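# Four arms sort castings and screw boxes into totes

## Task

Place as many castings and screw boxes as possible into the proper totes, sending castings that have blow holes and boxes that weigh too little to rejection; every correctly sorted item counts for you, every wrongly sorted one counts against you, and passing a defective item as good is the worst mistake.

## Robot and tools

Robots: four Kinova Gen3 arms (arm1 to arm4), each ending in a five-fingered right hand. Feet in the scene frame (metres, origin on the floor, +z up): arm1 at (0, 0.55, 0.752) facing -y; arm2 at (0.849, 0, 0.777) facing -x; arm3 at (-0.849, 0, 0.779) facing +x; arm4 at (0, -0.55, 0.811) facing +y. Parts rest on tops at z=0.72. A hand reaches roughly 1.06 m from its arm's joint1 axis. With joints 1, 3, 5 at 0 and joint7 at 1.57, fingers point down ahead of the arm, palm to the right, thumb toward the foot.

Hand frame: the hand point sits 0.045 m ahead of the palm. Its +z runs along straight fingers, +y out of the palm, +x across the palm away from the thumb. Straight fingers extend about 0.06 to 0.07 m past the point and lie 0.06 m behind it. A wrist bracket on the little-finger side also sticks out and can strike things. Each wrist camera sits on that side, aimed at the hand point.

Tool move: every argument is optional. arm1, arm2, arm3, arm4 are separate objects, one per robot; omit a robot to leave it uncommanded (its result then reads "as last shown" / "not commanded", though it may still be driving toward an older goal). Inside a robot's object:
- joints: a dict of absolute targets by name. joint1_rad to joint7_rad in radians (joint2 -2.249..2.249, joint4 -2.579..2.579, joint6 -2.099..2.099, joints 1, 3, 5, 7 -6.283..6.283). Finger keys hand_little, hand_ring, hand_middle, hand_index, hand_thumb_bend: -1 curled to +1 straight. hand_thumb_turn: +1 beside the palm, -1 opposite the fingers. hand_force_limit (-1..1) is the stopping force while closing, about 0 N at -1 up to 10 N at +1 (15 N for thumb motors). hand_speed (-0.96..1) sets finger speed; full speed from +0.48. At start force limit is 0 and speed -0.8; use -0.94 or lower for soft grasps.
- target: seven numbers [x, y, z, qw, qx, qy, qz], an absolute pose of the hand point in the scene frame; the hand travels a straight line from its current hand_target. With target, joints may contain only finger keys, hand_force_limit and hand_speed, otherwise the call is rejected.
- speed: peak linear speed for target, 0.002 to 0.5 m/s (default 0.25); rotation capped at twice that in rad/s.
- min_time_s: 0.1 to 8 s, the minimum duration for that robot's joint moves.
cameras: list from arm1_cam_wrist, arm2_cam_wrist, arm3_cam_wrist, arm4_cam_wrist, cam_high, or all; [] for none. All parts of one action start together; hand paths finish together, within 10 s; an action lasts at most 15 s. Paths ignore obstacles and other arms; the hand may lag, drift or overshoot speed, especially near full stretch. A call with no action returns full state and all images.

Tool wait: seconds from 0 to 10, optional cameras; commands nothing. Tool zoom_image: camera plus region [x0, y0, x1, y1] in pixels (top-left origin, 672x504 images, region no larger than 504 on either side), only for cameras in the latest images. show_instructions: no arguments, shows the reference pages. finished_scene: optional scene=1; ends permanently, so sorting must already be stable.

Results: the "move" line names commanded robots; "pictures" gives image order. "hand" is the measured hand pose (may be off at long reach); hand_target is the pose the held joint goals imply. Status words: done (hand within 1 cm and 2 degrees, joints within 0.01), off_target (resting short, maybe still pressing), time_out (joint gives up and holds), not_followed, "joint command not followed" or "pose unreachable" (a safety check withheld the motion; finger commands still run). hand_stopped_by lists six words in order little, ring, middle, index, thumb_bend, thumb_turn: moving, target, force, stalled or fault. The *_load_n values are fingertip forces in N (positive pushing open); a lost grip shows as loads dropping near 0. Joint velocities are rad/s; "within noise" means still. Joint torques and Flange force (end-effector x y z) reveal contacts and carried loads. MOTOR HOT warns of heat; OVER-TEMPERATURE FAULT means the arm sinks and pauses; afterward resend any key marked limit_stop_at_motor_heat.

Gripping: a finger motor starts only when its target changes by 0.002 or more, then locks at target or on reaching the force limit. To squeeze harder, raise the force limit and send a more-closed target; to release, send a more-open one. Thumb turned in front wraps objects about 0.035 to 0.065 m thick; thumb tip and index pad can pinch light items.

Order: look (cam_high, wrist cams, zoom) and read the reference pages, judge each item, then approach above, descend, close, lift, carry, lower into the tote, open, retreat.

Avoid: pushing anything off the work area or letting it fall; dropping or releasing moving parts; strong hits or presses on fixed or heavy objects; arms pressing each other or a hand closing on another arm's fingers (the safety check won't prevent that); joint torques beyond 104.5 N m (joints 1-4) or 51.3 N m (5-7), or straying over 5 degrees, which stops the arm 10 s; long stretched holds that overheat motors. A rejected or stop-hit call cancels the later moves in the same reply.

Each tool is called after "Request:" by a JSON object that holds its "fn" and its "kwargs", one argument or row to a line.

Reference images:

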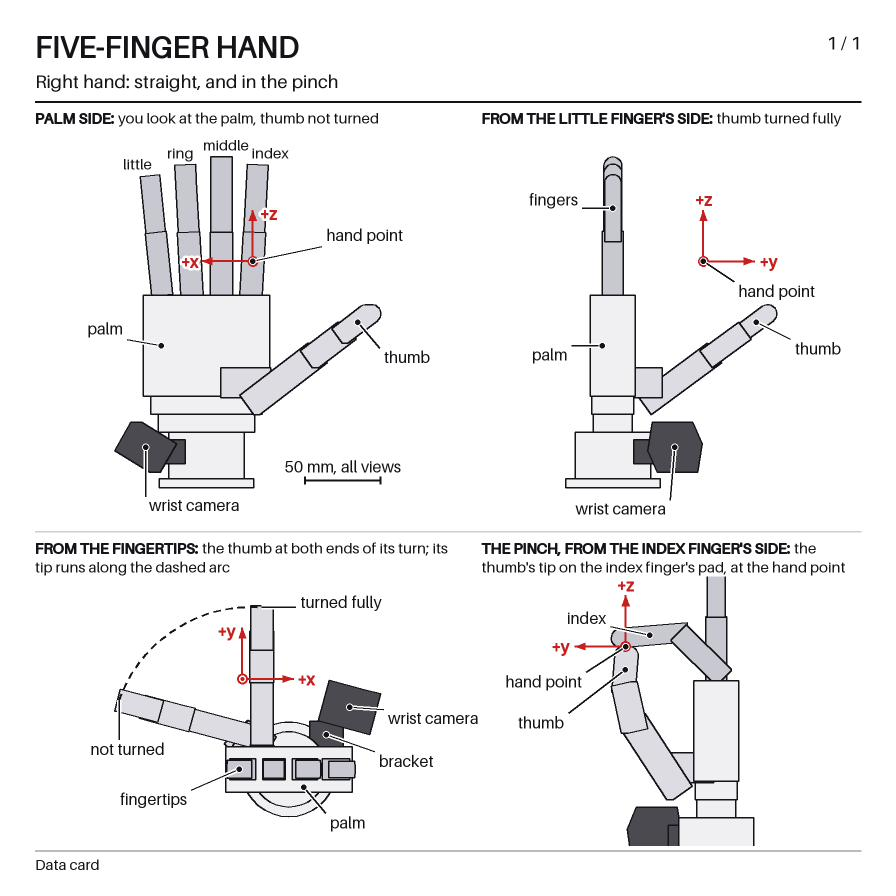

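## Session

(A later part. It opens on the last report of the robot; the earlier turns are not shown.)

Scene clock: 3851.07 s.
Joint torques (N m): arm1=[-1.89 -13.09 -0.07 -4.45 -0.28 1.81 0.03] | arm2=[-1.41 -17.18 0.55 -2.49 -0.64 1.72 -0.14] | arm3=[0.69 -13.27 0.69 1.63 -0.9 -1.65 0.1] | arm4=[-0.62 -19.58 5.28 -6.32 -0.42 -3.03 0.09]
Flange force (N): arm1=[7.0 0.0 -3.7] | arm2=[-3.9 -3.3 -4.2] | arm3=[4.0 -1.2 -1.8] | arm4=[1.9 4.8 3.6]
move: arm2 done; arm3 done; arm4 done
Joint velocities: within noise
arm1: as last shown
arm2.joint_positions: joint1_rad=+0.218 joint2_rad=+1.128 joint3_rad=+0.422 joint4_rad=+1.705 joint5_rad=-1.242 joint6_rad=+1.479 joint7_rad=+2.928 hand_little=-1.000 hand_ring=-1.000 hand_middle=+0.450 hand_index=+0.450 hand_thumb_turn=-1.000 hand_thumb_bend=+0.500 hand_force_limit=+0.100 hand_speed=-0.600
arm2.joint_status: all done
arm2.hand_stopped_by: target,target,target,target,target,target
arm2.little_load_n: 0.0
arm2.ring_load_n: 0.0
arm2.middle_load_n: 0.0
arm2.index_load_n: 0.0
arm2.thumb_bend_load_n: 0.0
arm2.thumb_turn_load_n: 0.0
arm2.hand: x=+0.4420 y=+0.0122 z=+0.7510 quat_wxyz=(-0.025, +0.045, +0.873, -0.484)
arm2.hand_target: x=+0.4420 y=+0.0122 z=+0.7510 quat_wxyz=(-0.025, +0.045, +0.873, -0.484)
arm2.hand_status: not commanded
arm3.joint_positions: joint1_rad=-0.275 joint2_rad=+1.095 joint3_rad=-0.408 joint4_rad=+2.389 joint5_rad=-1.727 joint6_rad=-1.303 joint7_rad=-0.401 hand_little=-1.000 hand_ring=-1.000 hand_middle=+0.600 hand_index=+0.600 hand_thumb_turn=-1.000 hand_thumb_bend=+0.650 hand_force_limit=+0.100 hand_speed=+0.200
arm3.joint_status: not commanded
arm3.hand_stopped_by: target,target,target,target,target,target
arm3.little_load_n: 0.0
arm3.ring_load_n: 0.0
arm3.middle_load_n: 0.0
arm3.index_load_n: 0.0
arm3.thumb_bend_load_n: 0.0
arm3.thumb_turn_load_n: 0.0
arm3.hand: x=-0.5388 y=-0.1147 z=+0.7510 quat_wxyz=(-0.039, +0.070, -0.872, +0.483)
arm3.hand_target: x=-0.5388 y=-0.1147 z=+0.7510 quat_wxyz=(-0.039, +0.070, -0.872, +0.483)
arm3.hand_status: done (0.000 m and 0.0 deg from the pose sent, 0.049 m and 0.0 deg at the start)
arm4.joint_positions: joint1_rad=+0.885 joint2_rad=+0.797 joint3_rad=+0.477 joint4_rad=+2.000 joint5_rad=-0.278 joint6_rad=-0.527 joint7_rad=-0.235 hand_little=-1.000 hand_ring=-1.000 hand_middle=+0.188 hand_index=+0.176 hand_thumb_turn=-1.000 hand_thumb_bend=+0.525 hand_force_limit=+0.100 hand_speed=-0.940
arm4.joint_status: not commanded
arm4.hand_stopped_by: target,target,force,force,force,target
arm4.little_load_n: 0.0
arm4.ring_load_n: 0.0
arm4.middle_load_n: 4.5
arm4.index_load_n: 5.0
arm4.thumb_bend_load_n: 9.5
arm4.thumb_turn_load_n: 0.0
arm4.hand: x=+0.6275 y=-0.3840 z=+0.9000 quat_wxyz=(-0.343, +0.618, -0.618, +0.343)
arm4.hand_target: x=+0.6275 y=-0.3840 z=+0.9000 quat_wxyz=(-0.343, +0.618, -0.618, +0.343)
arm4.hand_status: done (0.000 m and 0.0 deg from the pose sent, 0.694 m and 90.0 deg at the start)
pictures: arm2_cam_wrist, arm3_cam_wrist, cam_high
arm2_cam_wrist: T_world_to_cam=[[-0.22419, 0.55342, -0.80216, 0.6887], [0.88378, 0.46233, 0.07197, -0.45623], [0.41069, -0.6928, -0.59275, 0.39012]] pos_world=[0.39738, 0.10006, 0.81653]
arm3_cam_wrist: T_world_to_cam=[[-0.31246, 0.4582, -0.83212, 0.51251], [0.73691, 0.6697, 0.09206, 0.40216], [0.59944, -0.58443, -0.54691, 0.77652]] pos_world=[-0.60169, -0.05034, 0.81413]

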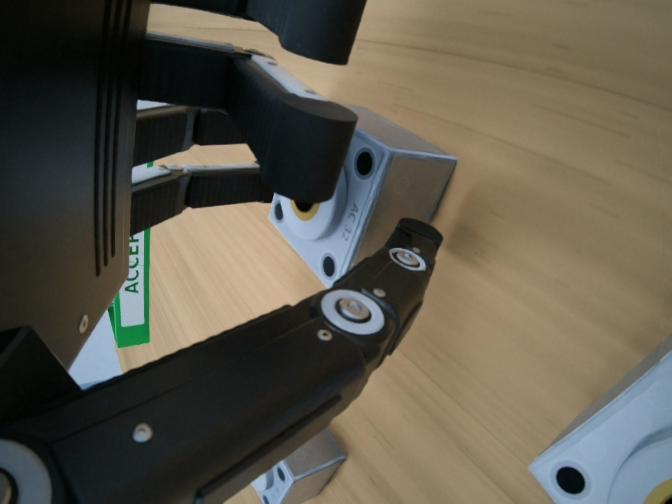

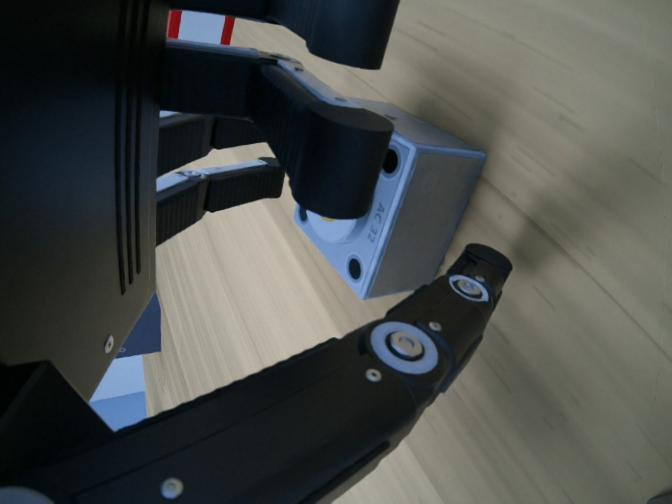

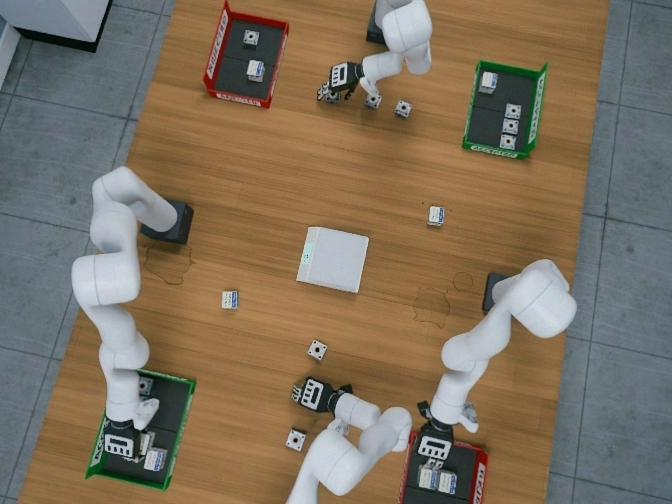

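Request:
{"fn": "move", "kwargs": {
  "arm2": {"joints":{"hand_index":0.1,"hand_middle":0.1,"hand_speed":-0.94}},
  "arm3": {"joints":{"hand_index":0.45,"hand_middle":0.45,"hand_thumb_bend":0.5,"hand_speed":-0.6}},
  "arm4": {"target":[0.6275,-0.384,0.78,0.3428,-0.6185,0.6185,-0.3428],"speed":0.15}
}}

Request:
{"fn": "move", "kwargs": {
  "arm2": {"target":[0.442,0.0122,0.87,-0.02495,0.04502,0.87354,-0.48416],"speed":0.2},
  "arm3": {"joints":{"hand_index":0.1,"hand_middle":0.1,"hand_speed":-0.94}},
  "arm4": {"target":[0.6275,-0.384,0.7665,0.3428,-0.6185,0.6185,-0.3428],"speed":0.03},
  "cameras": ["cam_high","arm4_cam_wrist","arm2_cam_wrist"]
}}

Scene clock: 3867.30 s.
Joint torques (N m): arm1=[-2.04 -13.13 -0.17 -4.43 -0.23 1.82 0.03] | arm2=[-1.17 -15.21 1.22 -2.88 -0.65 0.35 0.03] | arm3=[0.74 -13.33 0.7 1.61 -0.88 -1.65 0.09] | arm4=[-0.67 -21.49 5.56 -4.04 -0.71 -2.94 0.08]
Flange force (N): arm1=[7.3 0.2 -3.7] | arm2=[-5.0 -8.3 -6.5] | arm3=[4.1 -1.0 -1.9] | arm4=[1.3 5.1 2.1]
move: arm2 off_target; arm3 done; arm4 done
Joint velocities: within noise
arm1: as last shown
arm2.joint_positions: joint1_rad=+0.218 joint2_rad=+1.128 joint3_rad=+0.422 joint4_rad=+1.705 joint5_rad=-1.242 joint6_rad=+1.479 joint7_rad=+2.928 hand_little=-1.000 hand_ring=-1.000 hand_middle=+0.164 hand_index=+0.147 hand_thumb_turn=-1.000 hand_thumb_bend=+0.501 hand_force_limit=+0.100 hand_speed=-0.940
arm2.joint_status: hand_middle off_target (ended at +0.164, target +0.100); hand_index off_target (ended at +0.147, target +0.100); the others done
arm2.hand_stopped_by: target,target,force,force,target,target
arm2.little_load_n: 0.0
arm2.ring_load_n: 0.0
arm2.middle_load_n: 5.0
arm2.index_load_n: 6.0
arm2.thumb_bend_load_n: 5.5
arm2.thumb_turn_load_n: 0.0
arm2.hand: x=+0.4420 y=+0.0122 z=+0.7510 quat_wxyz=(-0.025, +0.045, +0.873, -0.484)
arm2.hand_target: x=+0.4420 y=+0.0122 z=+0.7510 quat_wxyz=(-0.025, +0.045, +0.873, -0.484)
arm2.hand_status: not commanded
arm3.joint_positions: joint1_rad=-0.275 joint2_rad=+1.095 joint3_rad=-0.408 joint4_rad=+2.389 joint5_rad=-1.727 joint6_rad=-1.303 joint7_rad=-0.401 hand_little=-1.000 hand_ring=-1.000 hand_middle=+0.450 hand_index=+0.450 hand_thumb_turn=-1.000 hand_thumb_bend=+0.500 hand_force_limit=+0.100 hand_speed=-0.600
arm3.joint_status: all done
arm3.hand_stopped_by: target,target,target,target,target,target
arm3.little_load_n: 0.5
arm3.ring_load_n: 0.0
arm3.middle_load_n: 0.0
arm3.index_load_n: 0.0
arm3.thumb_bend_load_n: 0.0
arm3.thumb_turn_load_n: 0.0
arm3.hand: x=-0.5388 y=-0.1147 z=+0.7510 quat_wxyz=(-0.039, +0.070, -0.872, +0.483)
arm3.hand_target: x=-0.5388 y=-0.1147 z=+0.7510 quat_wxyz=(-0.039, +0.070, -0.872, +0.483)
arm3.hand_status: not commanded
arm4.joint_positions: joint1_rad=+0.944 joint2_rad=+1.089 joint3_rad=+0.389 joint4_rad=+1.964 joint5_rad=-0.300 joint6_rad=-0.771 joint7_rad=-0.325 hand_little=-1.000 hand_ring=-1.000 hand_middle=+0.188 hand_index=+0.176 hand_thumb_turn=-1.000 hand_thumb_bend=+0.525 hand_force_limit=+0.100 hand_speed=-0.940
arm4.joint_status: not commanded
arm4.hand_stopped_by: target,target,force,force,force,target
arm4.little_load_n: 0.0
arm4.ring_load_n: 0.0
arm4.middle_load_n: 4.5
arm4.index_load_n: 5.0
arm4.thumb_bend_load_n: 9.0
arm4.thumb_turn_load_n: 0.0
arm4.hand: x=+0.6275 y=-0.3840 z=+0.7800 quat_wxyz=(-0.343, +0.618, -0.618, +0.343)
arm4.hand_target: x=+0.6275 y=-0.3840 z=+0.7800 quat_wxyz=(-0.343, +0.618, -0.618, +0.343)
arm4.hand_status: done (0.000 m and 0.0 deg from the pose sent, 0.120 m and 0.0 deg at the start)
pictures: none

Scene clock: 3869.43 s.
Joint torques (N m): arm1=[-1.91 -12.97 -0.19 -4.47 -0.25 1.83 0.02] | arm2=[-1.41 -16.6 0.65 -4.08 -1.11 1.92 -0.17] | arm3=[0.68 -11.6 -0.15 1.3 -0.61 -0.37 0.22] | arm4=[-0.63 -19.11 4.75 -3.52 -0.46 -2.2 0.11]
Flange force (N): arm1=[6.8 0.0 -3.9] | arm2=[-4.9 -1.4 -2.6] | arm3=[2.8 -5.9 -4.5] | arm4=[1.6 1.5 -2.2]
move: arm2 done; arm3 off_target; arm4 done
Joint velocities: within noise
arm1: as last shown
arm2.joint_positions: joint1_rad=+0.181 joint2_rad=+0.879 joint3_rad=+0.486 joint4_rad=+1.733 joint5_rad=-1.148 joint6_rad=+1.585 joint7_rad=+2.745 hand_little=-1.000 hand_ring=-1.000 hand_middle=+0.164 hand_index=+0.147 hand_thumb_turn=-1.000 hand_thumb_bend=+0.502 hand_force_limit=+0.100 hand_speed=-0.940
arm2.joint_status: not commanded
arm2.hand_stopped_by: target,target,force,force,target,target
arm2.little_load_n: 0.0
arm2.ring_load_n: 0.0
arm2.middle_load_n: 3.5
arm2.index_load_n: 4.0
arm2.thumb_bend_load_n: 7.5
arm2.thumb_turn_load_n: 0.0
arm2.hand: x=+0.4420 y=+0.0122 z=+0.8700 quat_wxyz=(-0.025, +0.045, +0.873, -0.484)
arm2.hand_target: x=+0.4420 y=+0.0122 z=+0.8700 quat_wxyz=(-0.025, +0.045, +0.873, -0.484)
arm2.hand_status: done (0.000 m and 0.0 deg from the pose sent, 0.119 m and 0.0 deg at the start)
arm3.joint_positions: joint1_rad=-0.275 joint2_rad=+1.095 joint3_rad=-0.408 joint4_rad=+2.389 joint5_rad=-1.727 joint6_rad=-1.303 joint7_rad=-0.401 hand_little=-1.000 hand_ring=-1.000 hand_middle=+0.170 hand_index=+0.153 hand_thumb_turn=-1.000 hand_thumb_bend=+0.501 hand_force_limit=+0.100 hand_speed=-0.940
arm3.joint_status: hand_middle off_target (ended at +0.170, target +0.100); hand_index off_target (ended at +0.153, target +0.100); the others done
arm3.hand_stopped_by: target,target,force,force,target,target
arm3.little_load_n: -0.5
arm3.ring_load_n: 0.0
arm3.middle_load_n: 4.5
arm3.index_load_n: 5.5
arm3.thumb_bend_load_n: 6.0
arm3.thumb_turn_load_n: 0.0
arm3.hand: x=-0.5388 y=-0.1147 z=+0.7510 quat_wxyz=(-0.039, +0.070, -0.872, +0.483)
arm3.hand_target: x=-0.5388 y=-0.1147 z=+0.7510 quat_wxyz=(-0.039, +0.070, -0.872, +0.483)
arm3.hand_status: not commanded
arm4.joint_positions: joint1_rad=+0.948 joint2_rad=+1.123 joint3_rad=+0.381 joint4_rad=+1.953 joint5_rad=-0.306 joint6_rad=-0.792 joint7_rad=-0.332 hand_little=-1.000 hand_ring=-1.000 hand_middle=+0.188 hand_index=+0.176 hand_thumb_turn=-1.000 hand_thumb_bend=+0.525 hand_force_limit=+0.100 hand_speed=-0.940
arm4.joint_status: not commanded
arm4.hand_stopped_by: target,target,force,force,force,target
arm4.little_load_n: 0.5
arm4.ring_load_n: 0.0
arm4.middle_load_n: 5.0
arm4.index_load_n: 5.5
arm4.thumb_bend_load_n: 9.0
arm4.thumb_turn_load_n: 0.0
arm4.hand: x=+0.6275 y=-0.3840 z=+0.7665 quat_wxyz=(-0.343, +0.618, -0.618, +0.343)
arm4.hand_target: x=+0.6275 y=-0.3840 z=+0.7665 quat_wxyz=(-0.343, +0.618, -0.618, +0.343)
arm4.hand_status: done (0.000 m and 0.0 deg from the pose sent, 0.013 m and 0.0 deg at the start)
pictures: arm2_cam_wrist, arm4_cam_wrist, cam_high
arm2_cam_wrist: T_world_to_cam=[[-0.22412, 0.55346, -0.80216, 0.78412], [0.8838, 0.46228, 0.07203, -0.46486], [0.41069, -0.6928, -0.59275, 0.46066]] pos_world=[0.39738, 0.10006, 0.93553]
arm4_cam_wrist: T_world_to_cam=[[-0.48563, -0.29807, -0.82178, 0.82544], [-0.6109, 0.78814, 0.07515, 0.62573], [0.62527, 0.53852, -0.56483, 0.35711]] pos_world=[0.55982, -0.43943, 0.83302]

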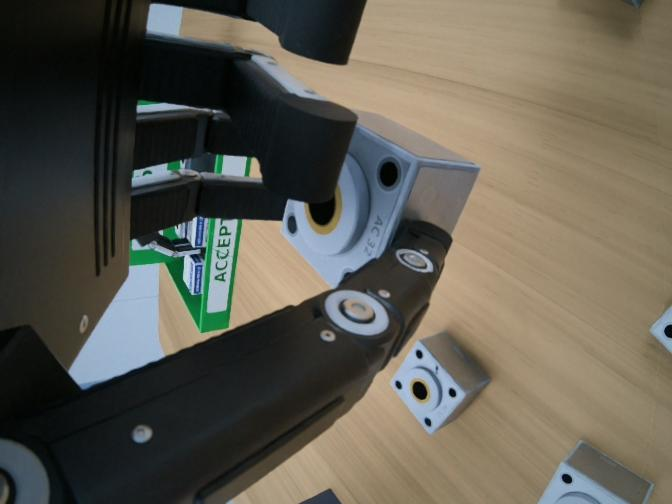

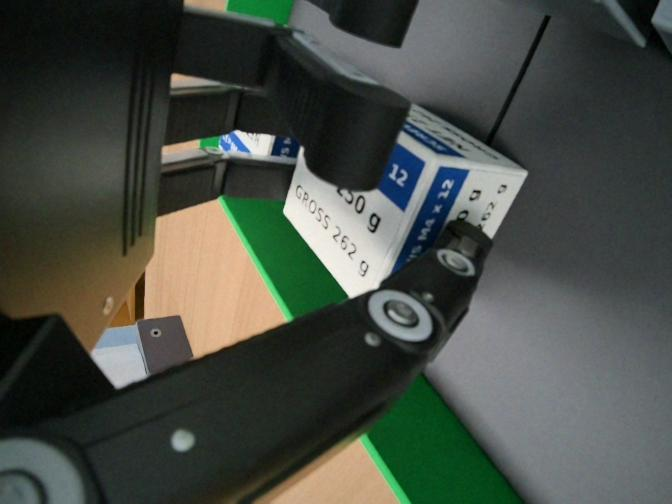

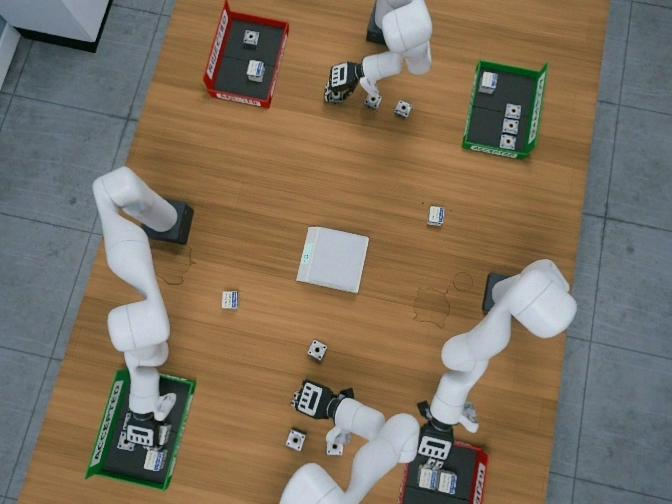

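Request:
{"fn": "move", "kwargs": {
  "arm2": {"joints":{"joint1_rad":0.583,"joint2_rad":0.937,"joint3_rad":0,"joint4_rad":1.671,"joint5_rad":-1.036,"joint6_rad":1.863,"joint7_rad":-0.452},"min_time_s":3.2},
  "arm3": {"target":[-0.5388,-0.1147,0.88,0.03888,-0.07015,0.87188,-0.48324],"speed":0.2},
  "arm4": {"target":[0.6275,-0.384,0.765,0.3428,-0.6185,0.6185,-0.3428],"speed":0.03},
  "cameras": ["cam_high"]
}}

Request:
{"fn": "zoom_image", "kwargs": {
  "camera": "cam_high",
  "region": [262, 392, 312, 430]
}}

Request:
{"fn": "move", "kwargs": {
  "arm3": {"target":[-0.50,-0.28,0.93,0,0,0.8747,-0.4848],"speed":0.25},
  "arm4": {"joints":{"hand_index":0.245,"hand_middle":0.255,"hand_thumb_bend":0.59,"hand_speed":-0.8}},
  "arm1": {"target":[0.26,0.22,0.93,0.3428,-0.6185,0.6185,-0.3428],"speed":0.25}
}}

Request:
{"fn": "move", "kwargs": {
  "arm3": {"target":[-0.624,-0.4505,0.87,0,0,0.8747,-0.4848],"speed":0.25},
  "arm4": {"target":[0.6275,-0.384,0.90,0.3428,-0.6185,0.6185,-0.3428],"speed":0.2},
  "cameras": ["cam_high"]
}}

Scene clock: 3894.23 s.
Joint torques (N m): arm1=[-1.96 -13.01 -0.11 -4.5 -0.26 1.83 0.07] | arm2=[-1.45 -16.74 -2.41 -3.39 -1.5 2.28 -0.01] | arm3=[0.65 -11.33 0.47 -1.2 -0.05 -2.14 0.11] | arm4=[-0.3 -16.73 4.17 -2.65 -0.29 -1.3 0.21]
Flange force (N): arm1=[7.1 -0.2 -4.2] | arm2=[5.8 2.9 -0.3] | arm3=[4.0 1.7 -0.3] | arm4=[1.3 -1.7 -4.9]
move: arm2 done; arm3 done; arm4 done
Joint velocities: within noise
arm1: as last shown
arm2.joint_positions: joint1_rad=+0.583 joint2_rad=+0.937 joint3_rad=+0.000 joint4_rad=+1.671 joint5_rad=-1.036 joint6_rad=+1.863 joint7_rad=-0.452 hand_little=-1.000 hand_ring=-1.000 hand_middle=+0.164 hand_index=+0.147 hand_thumb_turn=-1.000 hand_thumb_bend=+0.502 hand_force_limit=+0.100 hand_speed=-0.940
arm2.joint_status: all done
arm2.hand_stopped_by: target,target,force,force,target,target
arm2.little_load_n: 0.0
arm2.ring_load_n: 0.0
arm2.middle_load_n: 4.0
arm2.index_load_n: 4.5
arm2.thumb_bend_load_n: 6.5
arm2.thumb_turn_load_n: -0.5
arm2.hand: x=+0.4216 y=-0.0193 z=+1.1012 quat_wxyz=(+0.707, +0.707, +0.001, -0.001)
arm2.hand_target: x=+0.4216 y=-0.0193 z=+1.1012 quat_wxyz=(+0.707, +0.707, +0.001, -0.001)
arm2.hand_status: not commanded
arm3.joint_positions: joint1_rad=-0.216 joint2_rad=+0.636 joint3_rad=-0.506 joint4_rad=+2.426 joint5_rad=-1.985 joint6_rad=-1.337 joint7_rad=+0.013 hand_little=-1.000 hand_ring=-1.000 hand_middle=+0.170 hand_index=+0.153 hand_thumb_turn=-1.000 hand_thumb_bend=+0.502 hand_force_limit=+0.100 hand_speed=-0.940
arm3.joint_status: not commanded
arm3.hand_stopped_by: target,target,force,force,target,target
arm3.little_load_n: 0.0
arm3.ring_load_n: 0.0
arm3.middle_load_n: 3.5
arm3.index_load_n: 3.5
arm3.thumb_bend_load_n: 8.5
arm3.thumb_turn_load_n: 0.0
arm3.hand: x=-0.5388 y=-0.1147 z=+0.8800 quat_wxyz=(-0.039, +0.070, -0.872, +0.483)
arm3.hand_target: x=-0.5388 y=-0.1147 z=+0.8800 quat_wxyz=(-0.039, +0.070, -0.872, +0.483)
arm3.hand_status: done (0.000 m and 0.0 deg from the pose sent, 0.129 m and 0.0 deg at the start)
arm4.joint_positions: joint1_rad=+0.948 joint2_rad=+1.127 joint3_rad=+0.380 joint4_rad=+1.952 joint5_rad=-0.306 joint6_rad=-0.795 joint7_rad=-0.333 hand_little=-1.000 hand_ring=-1.000 hand_middle=+0.188 hand_index=+0.176 hand_thumb_turn=-1.000 hand_thumb_bend=+0.525 hand_force_limit=+0.100 hand_speed=-0.940
arm4.joint_status: not commanded
arm4.hand_stopped_by: target,target,force,force,force,target
arm4.little_load_n: 0.0
arm4.ring_load_n: 0.0
arm4.middle_load_n: 4.5
arm4.index_load_n: 5.0
arm4.thumb_bend_load_n: 9.0
arm4.thumb_turn_load_n: -0.5
arm4.hand: x=+0.6275 y=-0.3840 z=+0.7650 quat_wxyz=(-0.343, +0.618, -0.618, +0.343)
arm4.hand_target: x=+0.6275 y=-0.3840 z=+0.7650 quat_wxyz=(-0.343, +0.618, -0.618, +0.343)
arm4.hand_status: done (0.000 m and 0.0 deg from the pose sent, 0.002 m and 0.0 deg at the start)

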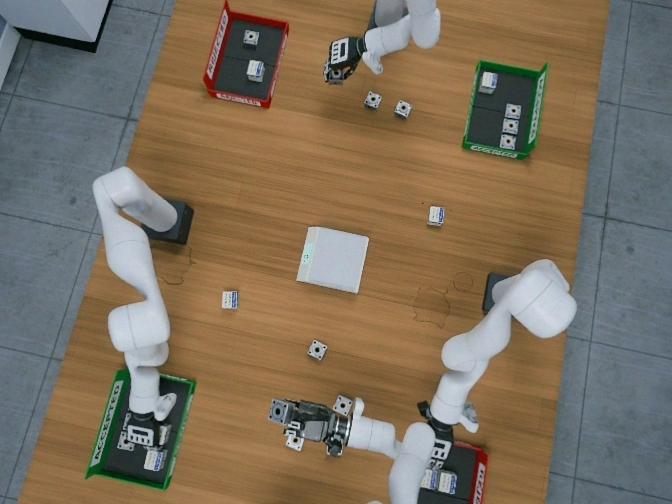

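Scaled by 10.080 from the camera's image (finer frame: 960x720).

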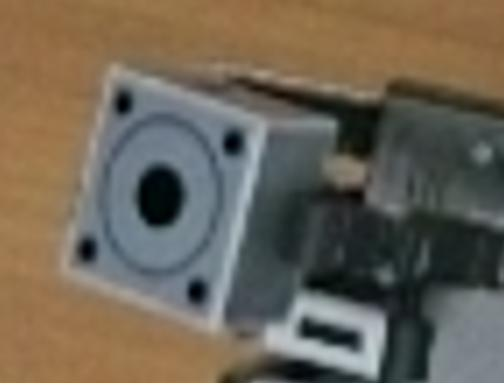

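Scene clock: 3895.87 s.
Joint torques (N m): arm1=[-1.91 -13.44 0.15 -4.57 -1.08 1.36 0.05] | arm2=[-1.43 -16.77 -2.39 -3.32 -1.49 2.32 -0.01] | arm3=[0.62 -12.56 0.77 -4.45 0.89 -1.85 0.11] | arm4=[-0.61 -20.05 5.09 -3.2 -0.54 -2.32 0.14]
Flange force (N): arm1=[1.0 3.1 -1.7] | arm2=[5.5 2.8 -0.4] | arm3=[3.3 3.1 -1.1] | arm4=[1.2 2.9 0.4]
move: arm1 done; arm3 done; arm4 done
Joint velocities: within noise
arm1.joint_positions: joint1_rad=-0.098 joint2_rad=+0.459 joint3_rad=-0.052 joint4_rad=+2.095 joint5_rad=+4.963 joint6_rad=+1.028 joint7_rad=-3.834 hand_little=-1.000 hand_ring=-1.000 hand_middle=+0.600 hand_index=+0.600 hand_thumb_turn=-1.000 hand_thumb_bend=+0.650 hand_force_limit=+0.100 hand_speed=+0.200
arm1.joint_status: not commanded
arm1.hand_stopped_by: target,target,target,target,target,target
arm1.little_load_n: 0.0
arm1.ring_load_n: 0.0
arm1.middle_load_n: -0.5
arm1.index_load_n: 0.0
arm1.thumb_bend_load_n: 0.0
arm1.thumb_turn_load_n: 0.0
arm1.hand: x=+0.2600 y=+0.2200 z=+0.9300 quat_wxyz=(-0.343, +0.618, -0.618, +0.343)
arm1.hand_target: x=+0.2600 y=+0.2200 z=+0.9300 quat_wxyz=(-0.343, +0.618, -0.618, +0.343)
arm1.hand_status: done (0.000 m and 0.0 deg from the pose sent, 0.264 m and 1.0 deg at the start)
arm2: as last shown
arm2.thumb_turn_load_n: 0.0
arm3.joint_positions: joint1_rad=+0.226 joint2_rad=+0.489 joint3_rad=-0.302 joint4_rad=+2.239 joint5_rad=-1.753 joint6_rad=-1.194 joint7_rad=+0.471 hand_little=-1.000 hand_ring=-1.000 hand_middle=+0.170 hand_index=+0.153 hand_thumb_turn=-1.000 hand_thumb_bend=+0.502 hand_force_limit=+0.100 hand_speed=-0.940
arm3.joint_status: not commanded
arm3.hand_stopped_by: target,target,force,force,target,target
arm3.little_load_n: 0.0
arm3.ring_load_n: 0.0
arm3.middle_load_n: 3.5
arm3.index_load_n: 3.5
arm3.thumb_bend_load_n: 8.0
arm3.thumb_turn_load_n: 0.0
arm3.hand: x=-0.5000 y=-0.2800 z=+0.9300 quat_wxyz=(+0.000, +0.000, -0.875, +0.485)
arm3.hand_target: x=-0.5000 y=-0.2800 z=+0.9300 quat_wxyz=(+0.000, +0.000, -0.875, +0.485)
arm3.hand_status: done (0.000 m and 0.0 deg from the pose sent, 0.177 m and 9.2 deg at the start)
arm4.joint_positions: joint1_rad=+0.948 joint2_rad=+1.127 joint3_rad=+0.380 joint4_rad=+1.952 joint5_rad=-0.306 joint6_rad=-0.795 joint7_rad=-0.333 hand_little=-1.000 hand_ring=-1.000 hand_middle=+0.256 hand_index=+0.246 hand_thumb_turn=-1.000 hand_thumb_bend=+0.590 hand_force_limit=+0.100 hand_speed=-0.800
arm4.joint_status: all done
arm4.hand_stopped_by: target,target,target,target,target,target
arm4.little_load_n: 0.0
arm4.ring_load_n: 0.0
arm4.middle_load_n: 0.0
arm4.index_load_n: 0.0
arm4.thumb_bend_load_n: 0.0
arm4.thumb_turn_load_n: 0.0
arm4.hand: x=+0.6275 y=-0.3840 z=+0.7650 quat_wxyz=(-0.343, +0.618, -0.618, +0.343)
arm4.hand_target: x=+0.6275 y=-0.3840 z=+0.7650 quat_wxyz=(-0.343, +0.618, -0.618, +0.343)
arm4.hand_status: not commanded
pictures: none

Scene clock: 3897.37 s.
Joint torques (N m): arm1=[-1.9 -13.43 0.21 -4.66 -1.15 1.38 0.02] | arm2=[-1.4 -16.76 -2.37 -3.35 -1.51 2.3 -0.02] | arm3=[0.68 -13.68 1.35 -3.56 0.18 -2.1 0.09] | arm4=[-0.57 -18.12 4.7 -5.48 -0.36 -2.34 0.16]
Flange force (N): arm1=[0.7 3.2 -1.7] | arm2=[5.6 2.8 -0.3] | arm3=[1.3 3.8 -3.0] | arm4=[2.0 2.9 2.2]
move: arm3 done; arm4 done
Joint velocities: within noise
arm1, arm2: as last shown
arm1.middle_load_n: 0.0
arm2.middle_load_n: 4.5
arm2.thumb_turn_load_n: -0.5
arm3.joint_positions: joint1_rad=+0.750 joint2_rad=+0.631 joint3_rad=-0.086 joint4_rad=+2.394 joint5_rad=-0.924 joint6_rad=-0.977 joint7_rad=+0.150 hand_little=-1.000 hand_ring=-1.000 hand_middle=+0.170 hand_index=+0.153 hand_thumb_turn=-1.000 hand_thumb_bend=+0.502 hand_force_limit=+0.100 hand_speed=-0.940
arm3.joint_status: not commanded
arm3.hand_stopped_by: target,target,force,force,target,target
arm3.little_load_n: 0.0
arm3.ring_load_n: 0.0
arm3.middle_load_n: 4.0
arm3.index_load_n: 4.0
arm3.thumb_bend_load_n: 8.5
arm3.thumb_turn_load_n: 0.0
arm3.hand: x=-0.6240 y=-0.4505 z=+0.8700 quat_wxyz=(+0.000, +0.000, -0.875, +0.485)
arm3.hand_target: x=-0.6240 y=-0.4505 z=+0.8700 quat_wxyz=(+0.000, +0.000, -0.875, +0.485)
arm3.hand_status: done (0.000 m and 0.0 deg from the pose sent, 0.219 m and 0.0 deg at the start)
arm4.joint_positions: joint1_rad=+0.885 joint2_rad=+0.797 joint3_rad=+0.477 joint4_rad=+2.000 joint5_rad=-0.279 joint6_rad=-0.527 joint7_rad=-0.235 hand_little=-1.000 hand_ring=-1.000 hand_middle=+0.256 hand_index=+0.246 hand_thumb_turn=-1.000 hand_thumb_bend=+0.590 hand_force_limit=+0.100 hand_speed=-0.800
arm4.joint_status: not commanded
arm4.hand_stopped_by: target,target,target,target,target,target
arm4.little_load_n: 0.0
arm4.ring_load_n: 0.0
arm4.middle_load_n: 0.0
arm4.index_load_n: 0.0
arm4.thumb_bend_load_n: 0.0
arm4.thumb_turn_load_n: 0.0
arm4.hand: x=+0.6275 y=-0.3840 z=+0.9000 quat_wxyz=(-0.343, +0.618, -0.618, +0.343)
arm4.hand_target: x=+0.6275 y=-0.3840 z=+0.9000 quat_wxyz=(-0.343, +0.618, -0.618, +0.343)
arm4.hand_status: done (0.000 m and 0.0 deg from the pose sent, 0.135 m and 0.0 deg at the start)

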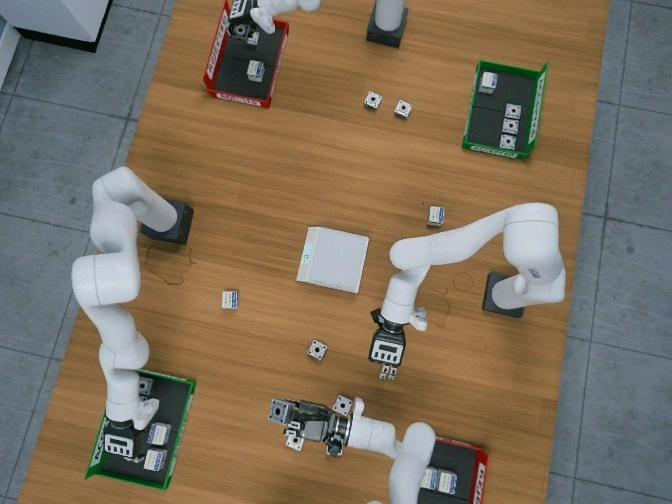

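Request:
{"fn": "move", "kwargs": {
  "arm4": {"target":[0.15,-0.10,0.98,0.4848,-0.8747,0,0],"speed":0.35},
  "arm3": {"target":[-0.624,-0.4505,0.77,0,0,0.8747,-0.4848],"speed":0.15},
  "arm1": {"target":[-0.2255,0.295,0.80,0.3577,-0.6454,0.5904,-0.3272],"speed":0.25},
  "cameras": ["cam_high","arm1_cam_wrist"]
}}

Request:
{"fn": "zoom_image", "kwargs": {
  "camera": "cam_high",
  "region": [80, 360, 206, 500]
}}

Scene clock: 4022.83 s.
Joint torques (N m): arm1=[-1.95 -19.55 2.32 -3.13 -0.3 1.84 0.02] | arm2=[-1.4 -16.76 -2.43 -3.32 -1.47 2.31 -0.03] | arm3=[0.66 -15.62 1.58 -1.02 -0.34 -2.12 0.09] | arm4=[-0.5 -12.47 0.53 -5.52 -0.5 -2.33 0.09]
Flange force (N): arm1=[-1.1 2.7 -1.9] | arm2=[5.5 2.8 -0.3] | arm3=[1.5 2.4 -3.6] | arm4=[1.4 -0.3 -0.2]
move: arm1 done; arm3 done; arm4 done
Joint velocities: within noise
arm1.joint_positions: joint1_rad=+0.767 joint2_rad=+1.023 joint3_rad=+0.283 joint4_rad=+1.460 joint5_rad=+5.686 joint6_rad=+1.707 joint7_rad=-3.312 hand_little=-1.000 hand_ring=-1.000 hand_middle=+0.600 hand_index=+0.600 hand_thumb_turn=-1.000 hand_thumb_bend=+0.650 hand_force_limit=+0.100 hand_speed=+0.200
arm1.joint_status: not commanded
arm1.hand_stopped_by: target,target,target,target,target,target
arm1.little_load_n: 0.0
arm1.ring_load_n: 0.0
arm1.middle_load_n: 0.0
arm1.index_load_n: 0.0
arm1.thumb_bend_load_n: 0.0
arm1.thumb_turn_load_n: 0.0
arm1.hand: x=-0.2255 y=+0.2950 z=+0.8000 quat_wxyz=(-0.358, +0.645, -0.590, +0.327)
arm1.hand_target: x=-0.2255 y=+0.2950 z=+0.8000 quat_wxyz=(-0.358, +0.645, -0.590, +0.327)
arm1.hand_status: done (0.000 m and 0.0 deg from the pose sent, 0.508 m and 5.1 deg at the start)
arm2: as last shown
arm2.middle_load_n: 4.0
arm3.joint_positions: joint1_rad=+0.771 joint2_rad=+0.978 joint3_rad=-0.110 joint4_rad=+2.369 joint5_rad=-0.786 joint6_rad=-1.219 joint7_rad=-0.088 hand_little=-1.000 hand_ring=-1.000 hand_middle=+0.170 hand_index=+0.153 hand_thumb_turn=-1.000 hand_thumb_bend=+0.502 hand_force_limit=+0.100 hand_speed=-0.940
arm3.joint_status: not commanded
arm3.hand_stopped_by: target,target,force,force,target,target
arm3.little_load_n: 0.0
arm3.ring_load_n: 0.0
arm3.middle_load_n: 4.0
arm3.index_load_n: 4.0
arm3.thumb_bend_load_n: 8.5
arm3.thumb_turn_load_n: 0.0
arm3.hand: x=-0.6240 y=-0.4505 z=+0.7700 quat_wxyz=(+0.000, +0.000, -0.875, +0.485)
arm3.hand_target: x=-0.6240 y=-0.4505 z=+0.7700 quat_wxyz=(+0.000, +0.000, -0.875, +0.485)
arm3.hand_status: done (0.000 m and 0.0 deg from the pose sent, 0.100 m and 0.0 deg at the start)
arm4.joint_positions: joint1_rad=+0.730 joint2_rad=+0.376 joint3_rad=-0.091 joint4_rad=+2.355 joint5_rad=+0.829 joint6_rad=-0.659 joint7_rad=-0.324 hand_little=-1.000 hand_ring=-1.000 hand_middle=+0.256 hand_index=+0.246 hand_thumb_turn=-1.000 hand_thumb_bend=+0.590 hand_force_limit=+0.100 hand_speed=-0.800
arm4.joint_status: not commanded
arm4.hand_stopped_by: target,target,target,target,target,target
arm4.little_load_n: 0.0
arm4.ring_load_n: 0.0
arm4.middle_load_n: 0.0
arm4.index_load_n: 0.0
arm4.thumb_bend_load_n: 0.0
arm4.thumb_turn_load_n: 0.0
arm4.hand: x=+0.1500 y=-0.1000 z=+0.9800 quat_wxyz=(-0.485, +0.875, +0.000, +0.000)
arm4.hand_target: x=+0.1500 y=-0.1000 z=+0.9800 quat_wxyz=(-0.485, +0.875, +0.000, +0.000)
arm4.hand_status: done (0.000 m and 0.0 deg from the pose sent, 0.561 m and 90.0 deg at the start)
pictures: arm1_cam_wrist, cam_high
arm1_cam_wrist: T_world_to_cam=[[-0.52206, -0.27177, -0.80845, 0.6065], [-0.62925, 0.7626, 0.14997, -0.49209], [0.57577, 0.58701, -0.56913, 0.52142]] pos_world=[-0.29324, 0.23402, 0.86089]

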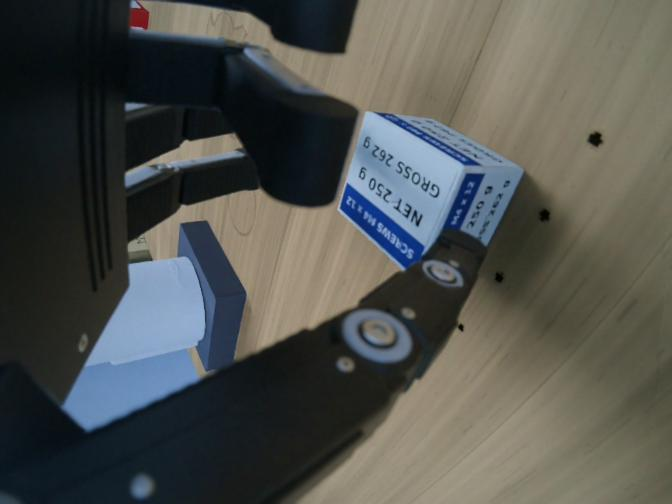

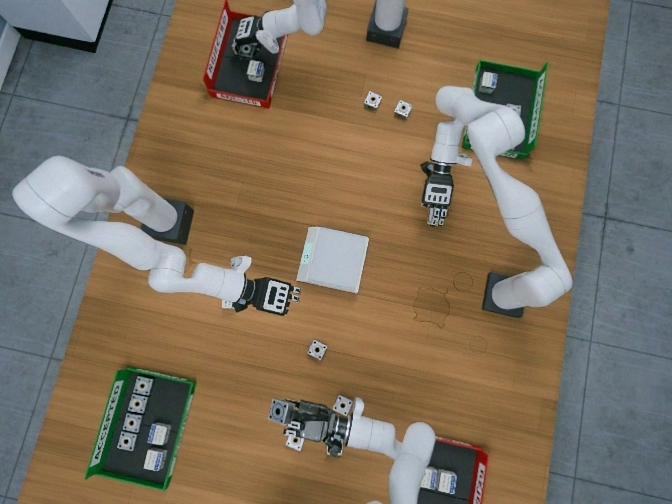

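Scaled by 3.600 from the camera's image (finer frame: 960x720).

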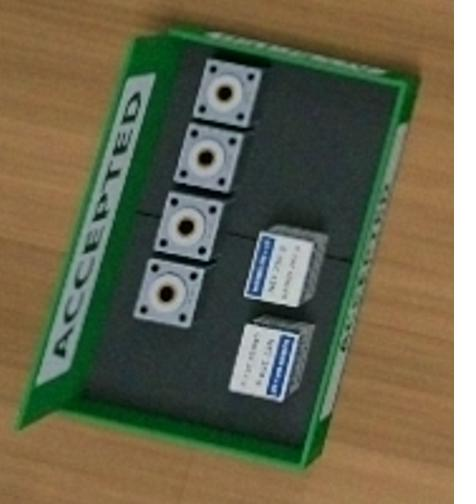

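Request:
{"fn": "move", "kwargs": {
  "arm2": {"joints":{"joint1_rad":-0.977,"joint2_rad":0.666,"joint3_rad":0,"joint4_rad":2.319,"joint5_rad":-2.460,"joint6_rad":0.887,"joint7_rad":3.026},"min_time_s":3.4},
  "arm3": {"target":[-0.624,-0.4505,0.7585,0,0,0.8747,-0.4848],"speed":0.04},
  "arm1": {"target":[-0.2255,0.298,0.755,0.3577,-0.6454,0.5904,-0.3272],"speed":0.1}
}}

Request:
{"fn": "move", "kwargs": {
  "arm1": {"joints":{"hand_index":0.47,"hand_middle":0.47,"hand_thumb_bend":0.5,"hand_speed":-0.6}},
  "arm2": {"target":[0.738,-0.4805,0.775,0,0,0.8747,-0.4848],"speed":0.15},
  "arm3": {"joints":{"hand_index":0.225,"hand_middle":0.24,"hand_thumb_bend":0.56,"hand_speed":-0.8}},
  "cameras": ["cam_high","arm2_cam_wrist","arm1_cam_wrist"]
}}

Scene clock: 4070.60 s.
Joint torques (N m): arm1=[-1.92 -19.8 2.23 -2.6 -0.28 1.75 -0.05] | arm2=[-1.41 -13.73 -1.44 -3.94 -0.45 2.09 -0.17] | arm3=[1.42 -10.41 1.07 -0.05 -0.35 0.3 0.31] | arm4=[-0.45 -12.4 0.5 -5.64 -0.47 -2.32 0.12]
Flange force (N): arm1=[-1.2 2.8 -2.1] | arm2=[2.1 0.2 -6.8] | arm3=[0.6 -7.0 -12.0] | arm4=[0.9 -0.3 -0.4]
move: arm1 done; arm2 done; arm3 done
Joint velocities: within noise
arm1.joint_positions: joint1_rad=+0.777 joint2_rad=+1.106 joint3_rad=+0.273 joint4_rad=+1.453 joint5_rad=+5.676 joint6_rad=+1.641 joint7_rad=-3.274 hand_little=-1.000 hand_ring=-1.000 hand_middle=+0.600 hand_index=+0.600 hand_thumb_turn=-1.000 hand_thumb_bend=+0.650 hand_force_limit=+0.100 hand_speed=+0.200
arm1.joint_status: not commanded
arm1.hand_stopped_by: target,target,target,target,target,target
arm1.little_load_n: 0.0
arm1.ring_load_n: 0.0
arm1.middle_load_n: 0.0
arm1.index_load_n: 0.0
arm1.thumb_bend_load_n: 0.0
arm1.thumb_turn_load_n: 0.0
arm1.hand: x=-0.2255 y=+0.2980 z=+0.7550 quat_wxyz=(-0.358, +0.645, -0.590, +0.327)
arm1.hand_target: x=-0.2255 y=+0.2980 z=+0.7550 quat_wxyz=(-0.358, +0.645, -0.590, +0.327)
arm1.hand_status: done (0.000 m and 0.0 deg from the pose sent, 0.045 m and 0.0 deg at the start)
arm2.joint_positions: joint1_rad=-0.977 joint2_rad=+0.666 joint3_rad=+0.000 joint4_rad=+2.319 joint5_rad=-2.460 joint6_rad=+0.887 joint7_rad=+3.026 hand_little=-1.000 hand_ring=-1.000 hand_middle=+0.164 hand_index=+0.147 hand_thumb_turn=-1.000 hand_thumb_bend=+0.502 hand_force_limit=+0.100 hand_speed=-0.940
arm2.joint_status: all done
arm2.hand_stopped_by: target,target,force,force,target,target
arm2.little_load_n: 0.0
arm2.ring_load_n: 0.5
arm2.middle_load_n: 3.5
arm2.index_load_n: 4.0
arm2.thumb_bend_load_n: 7.5
arm2.thumb_turn_load_n: 0.0
arm2.hand: x=+0.6821 y=-0.4799 z=+0.8607 quat_wxyz=(-0.001, -0.001, +0.875, -0.485)
arm2.hand_target: x=+0.6821 y=-0.4799 z=+0.8607 quat_wxyz=(-0.001, -0.001, +0.875, -0.485)
arm2.hand_status: not commanded
arm3.joint_positions: joint1_rad=+0.772 joint2_rad=+1.016 joint3_rad=-0.110 joint4_rad=+2.359 joint5_rad=-0.776 joint6_rad=-1.241 joint7_rad=-0.107 hand_little=-1.000 hand_ring=-1.000 hand_middle=+0.170 hand_index=+0.153 hand_thumb_turn=-1.000 hand_thumb_bend=+0.502 hand_force_limit=+0.100 hand_speed=-0.940
arm3.joint_status: not commanded
arm3.hand_stopped_by: target,target,force,force,target,target
arm3.little_load_n: 0.0
arm3.ring_load_n: 0.0
arm3.middle_load_n: 4.0
arm3.index_load_n: 3.5
arm3.thumb_bend_load_n: 7.0
arm3.thumb_turn_load_n: 0.0
arm3.hand: x=-0.6240 y=-0.4505 z=+0.7585 quat_wxyz=(+0.000, +0.000, -0.875, +0.485)
arm3.hand_target: x=-0.6240 y=-0.4505 z=+0.7585 quat_wxyz=(+0.000, +0.000, -0.875, +0.485)
arm3.hand_status: done (0.000 m and 0.0 deg from the pose sent, 0.012 m and 0.0 deg at the start)
arm4: as last shown
pictures: none

Scene clock: 4071.83 s.
Joint torques (N m): arm1=[-1.84 -19.69 2.29 -2.65 -0.33 1.83 0.07] | arm2=[-1.35 -14.72 -1.47 -0.94 0.07 2.08 -0.16] | arm3=[0.65 -15.1 1.37 -0.55 -0.35 -1.75 0.07] | arm4=[-0.45 -12.44 0.59 -5.66 -0.51 -2.36 0.11]
Flange force (N): arm1=[-1.1 2.3 -1.8] | arm2=[3.9 -1.6 -5.6] | arm3=[1.3 0.9 -4.2] | arm4=[1.0 -0.4 -0.5]
move: arm1 done; arm2 done; arm3 done
Joint velocities: within noise
arm1.joint_positions: joint1_rad=+0.777 joint2_rad=+1.106 joint3_rad=+0.273 joint4_rad=+1.453 joint5_rad=+5.676 joint6_rad=+1.641 joint7_rad=-3.274 hand_little=-1.000 hand_ring=-1.000 hand_middle=+0.470 hand_index=+0.470 hand_thumb_turn=-1.000 hand_thumb_bend=+0.500 hand_force_limit=+0.100 hand_speed=-0.600
arm1.joint_status: all done
arm1.hand_stopped_by: target,target,target,target,target,target
arm1.little_load_n: 0.0
arm1.ring_load_n: 0.0
arm1.middle_load_n: 0.0
arm1.index_load_n: 0.0
arm1.thumb_bend_load_n: 0.0
arm1.thumb_turn_load_n: 0.0
arm1.hand: x=-0.2255 y=+0.2980 z=+0.7550 quat_wxyz=(-0.358, +0.645, -0.590, +0.327)
arm1.hand_target: x=-0.2255 y=+0.2980 z=+0.7550 quat_wxyz=(-0.358, +0.645, -0.590, +0.327)
arm1.hand_status: not commanded
arm2.joint_positions: joint1_rad=-1.124 joint2_rad=+0.958 joint3_rad=-0.023 joint4_rad=+2.398 joint5_rad=-2.743 joint6_rad=+1.200 joint7_rad=+3.258 hand_little=-1.000 hand_ring=-1.000 hand_middle=+0.164 hand_index=+0.147 hand_thumb_turn=-1.000 hand_thumb_bend=+0.502 hand_force_limit=+0.100 hand_speed=-0.940
arm2.joint_status: not commanded
arm2.hand_stopped_by: target,target,force,force,target,target
arm2.little_load_n: 0.0
arm2.ring_load_n: 0.0
arm2.middle_load_n: 3.5
arm2.index_load_n: 4.5
arm2.thumb_bend_load_n: 7.5
arm2.thumb_turn_load_n: 0.0
arm2.hand: x=+0.7380 y=-0.4805 z=+0.7750 quat_wxyz=(+0.000, +0.000, +0.875, -0.485)
arm2.hand_target: x=+0.7380 y=-0.4805 z=+0.7750 quat_wxyz=(+0.000, +0.000, +0.875, -0.485)
arm2.hand_status: done (0.000 m and 0.0 deg from the pose sent, 0.102 m and 0.1 deg at the start)
arm3.joint_positions: joint1_rad=+0.772 joint2_rad=+1.016 joint3_rad=-0.110 joint4_rad=+2.359 joint5_rad=-0.776 joint6_rad=-1.241 joint7_rad=-0.107 hand_little=-1.000 hand_ring=-1.000 hand_middle=+0.240 hand_index=+0.226 hand_thumb_turn=-1.000 hand_thumb_bend=+0.560 hand_force_limit=+0.100 hand_speed=-0.800
arm3.joint_status: all done
arm3.hand_stopped_by: target,target,target,target,target,target
arm3.little_load_n: 0.0
arm3.ring_load_n: 0.0
arm3.middle_load_n: 0.0
arm3.index_load_n: 0.0
arm3.thumb_bend_load_n: -0.5
arm3.thumb_turn_load_n: 0.0
arm3.hand: x=-0.6240 y=-0.4505 z=+0.7585 quat_wxyz=(+0.000, +0.000, -0.875, +0.485)
arm3.hand_target: x=-0.6240 y=-0.4505 z=+0.7585 quat_wxyz=(+0.000, +0.000, -0.875, +0.485)
arm3.hand_status: not commanded
arm4: as last shown
pictures: arm1_cam_wrist, arm2_cam_wrist, cam_high
arm1_cam_wrist: T_world_to_cam=[[-0.52209, -0.27177, -0.80844, 0.57091], [-0.62919, 0.76265, 0.14995, -0.48761], [0.5758, 0.58694, -0.56916, 0.49411]] pos_world=[-0.29324, 0.23702, 0.81589]
arm2_cam_wrist: T_world_to_cam=[[-0.27988, 0.52748, -0.80214, 1.07557], [0.83158, 0.55071, 0.07199, -0.41084], [0.47973, -0.64689, -0.59278, -0.08739]] pos_world=[0.6846, -0.39763, 0.84053]

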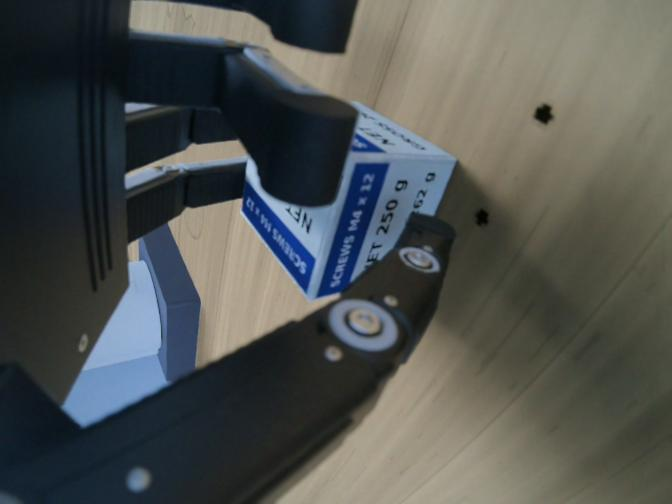

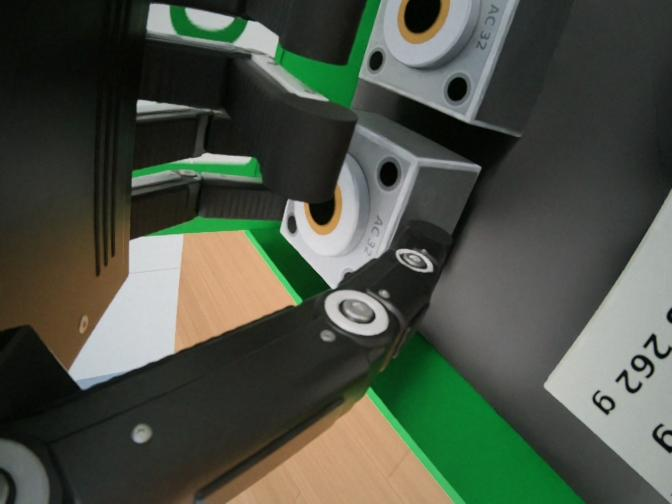

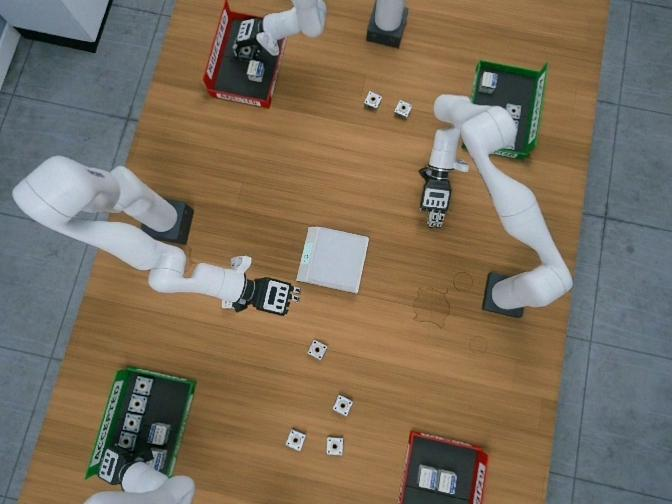

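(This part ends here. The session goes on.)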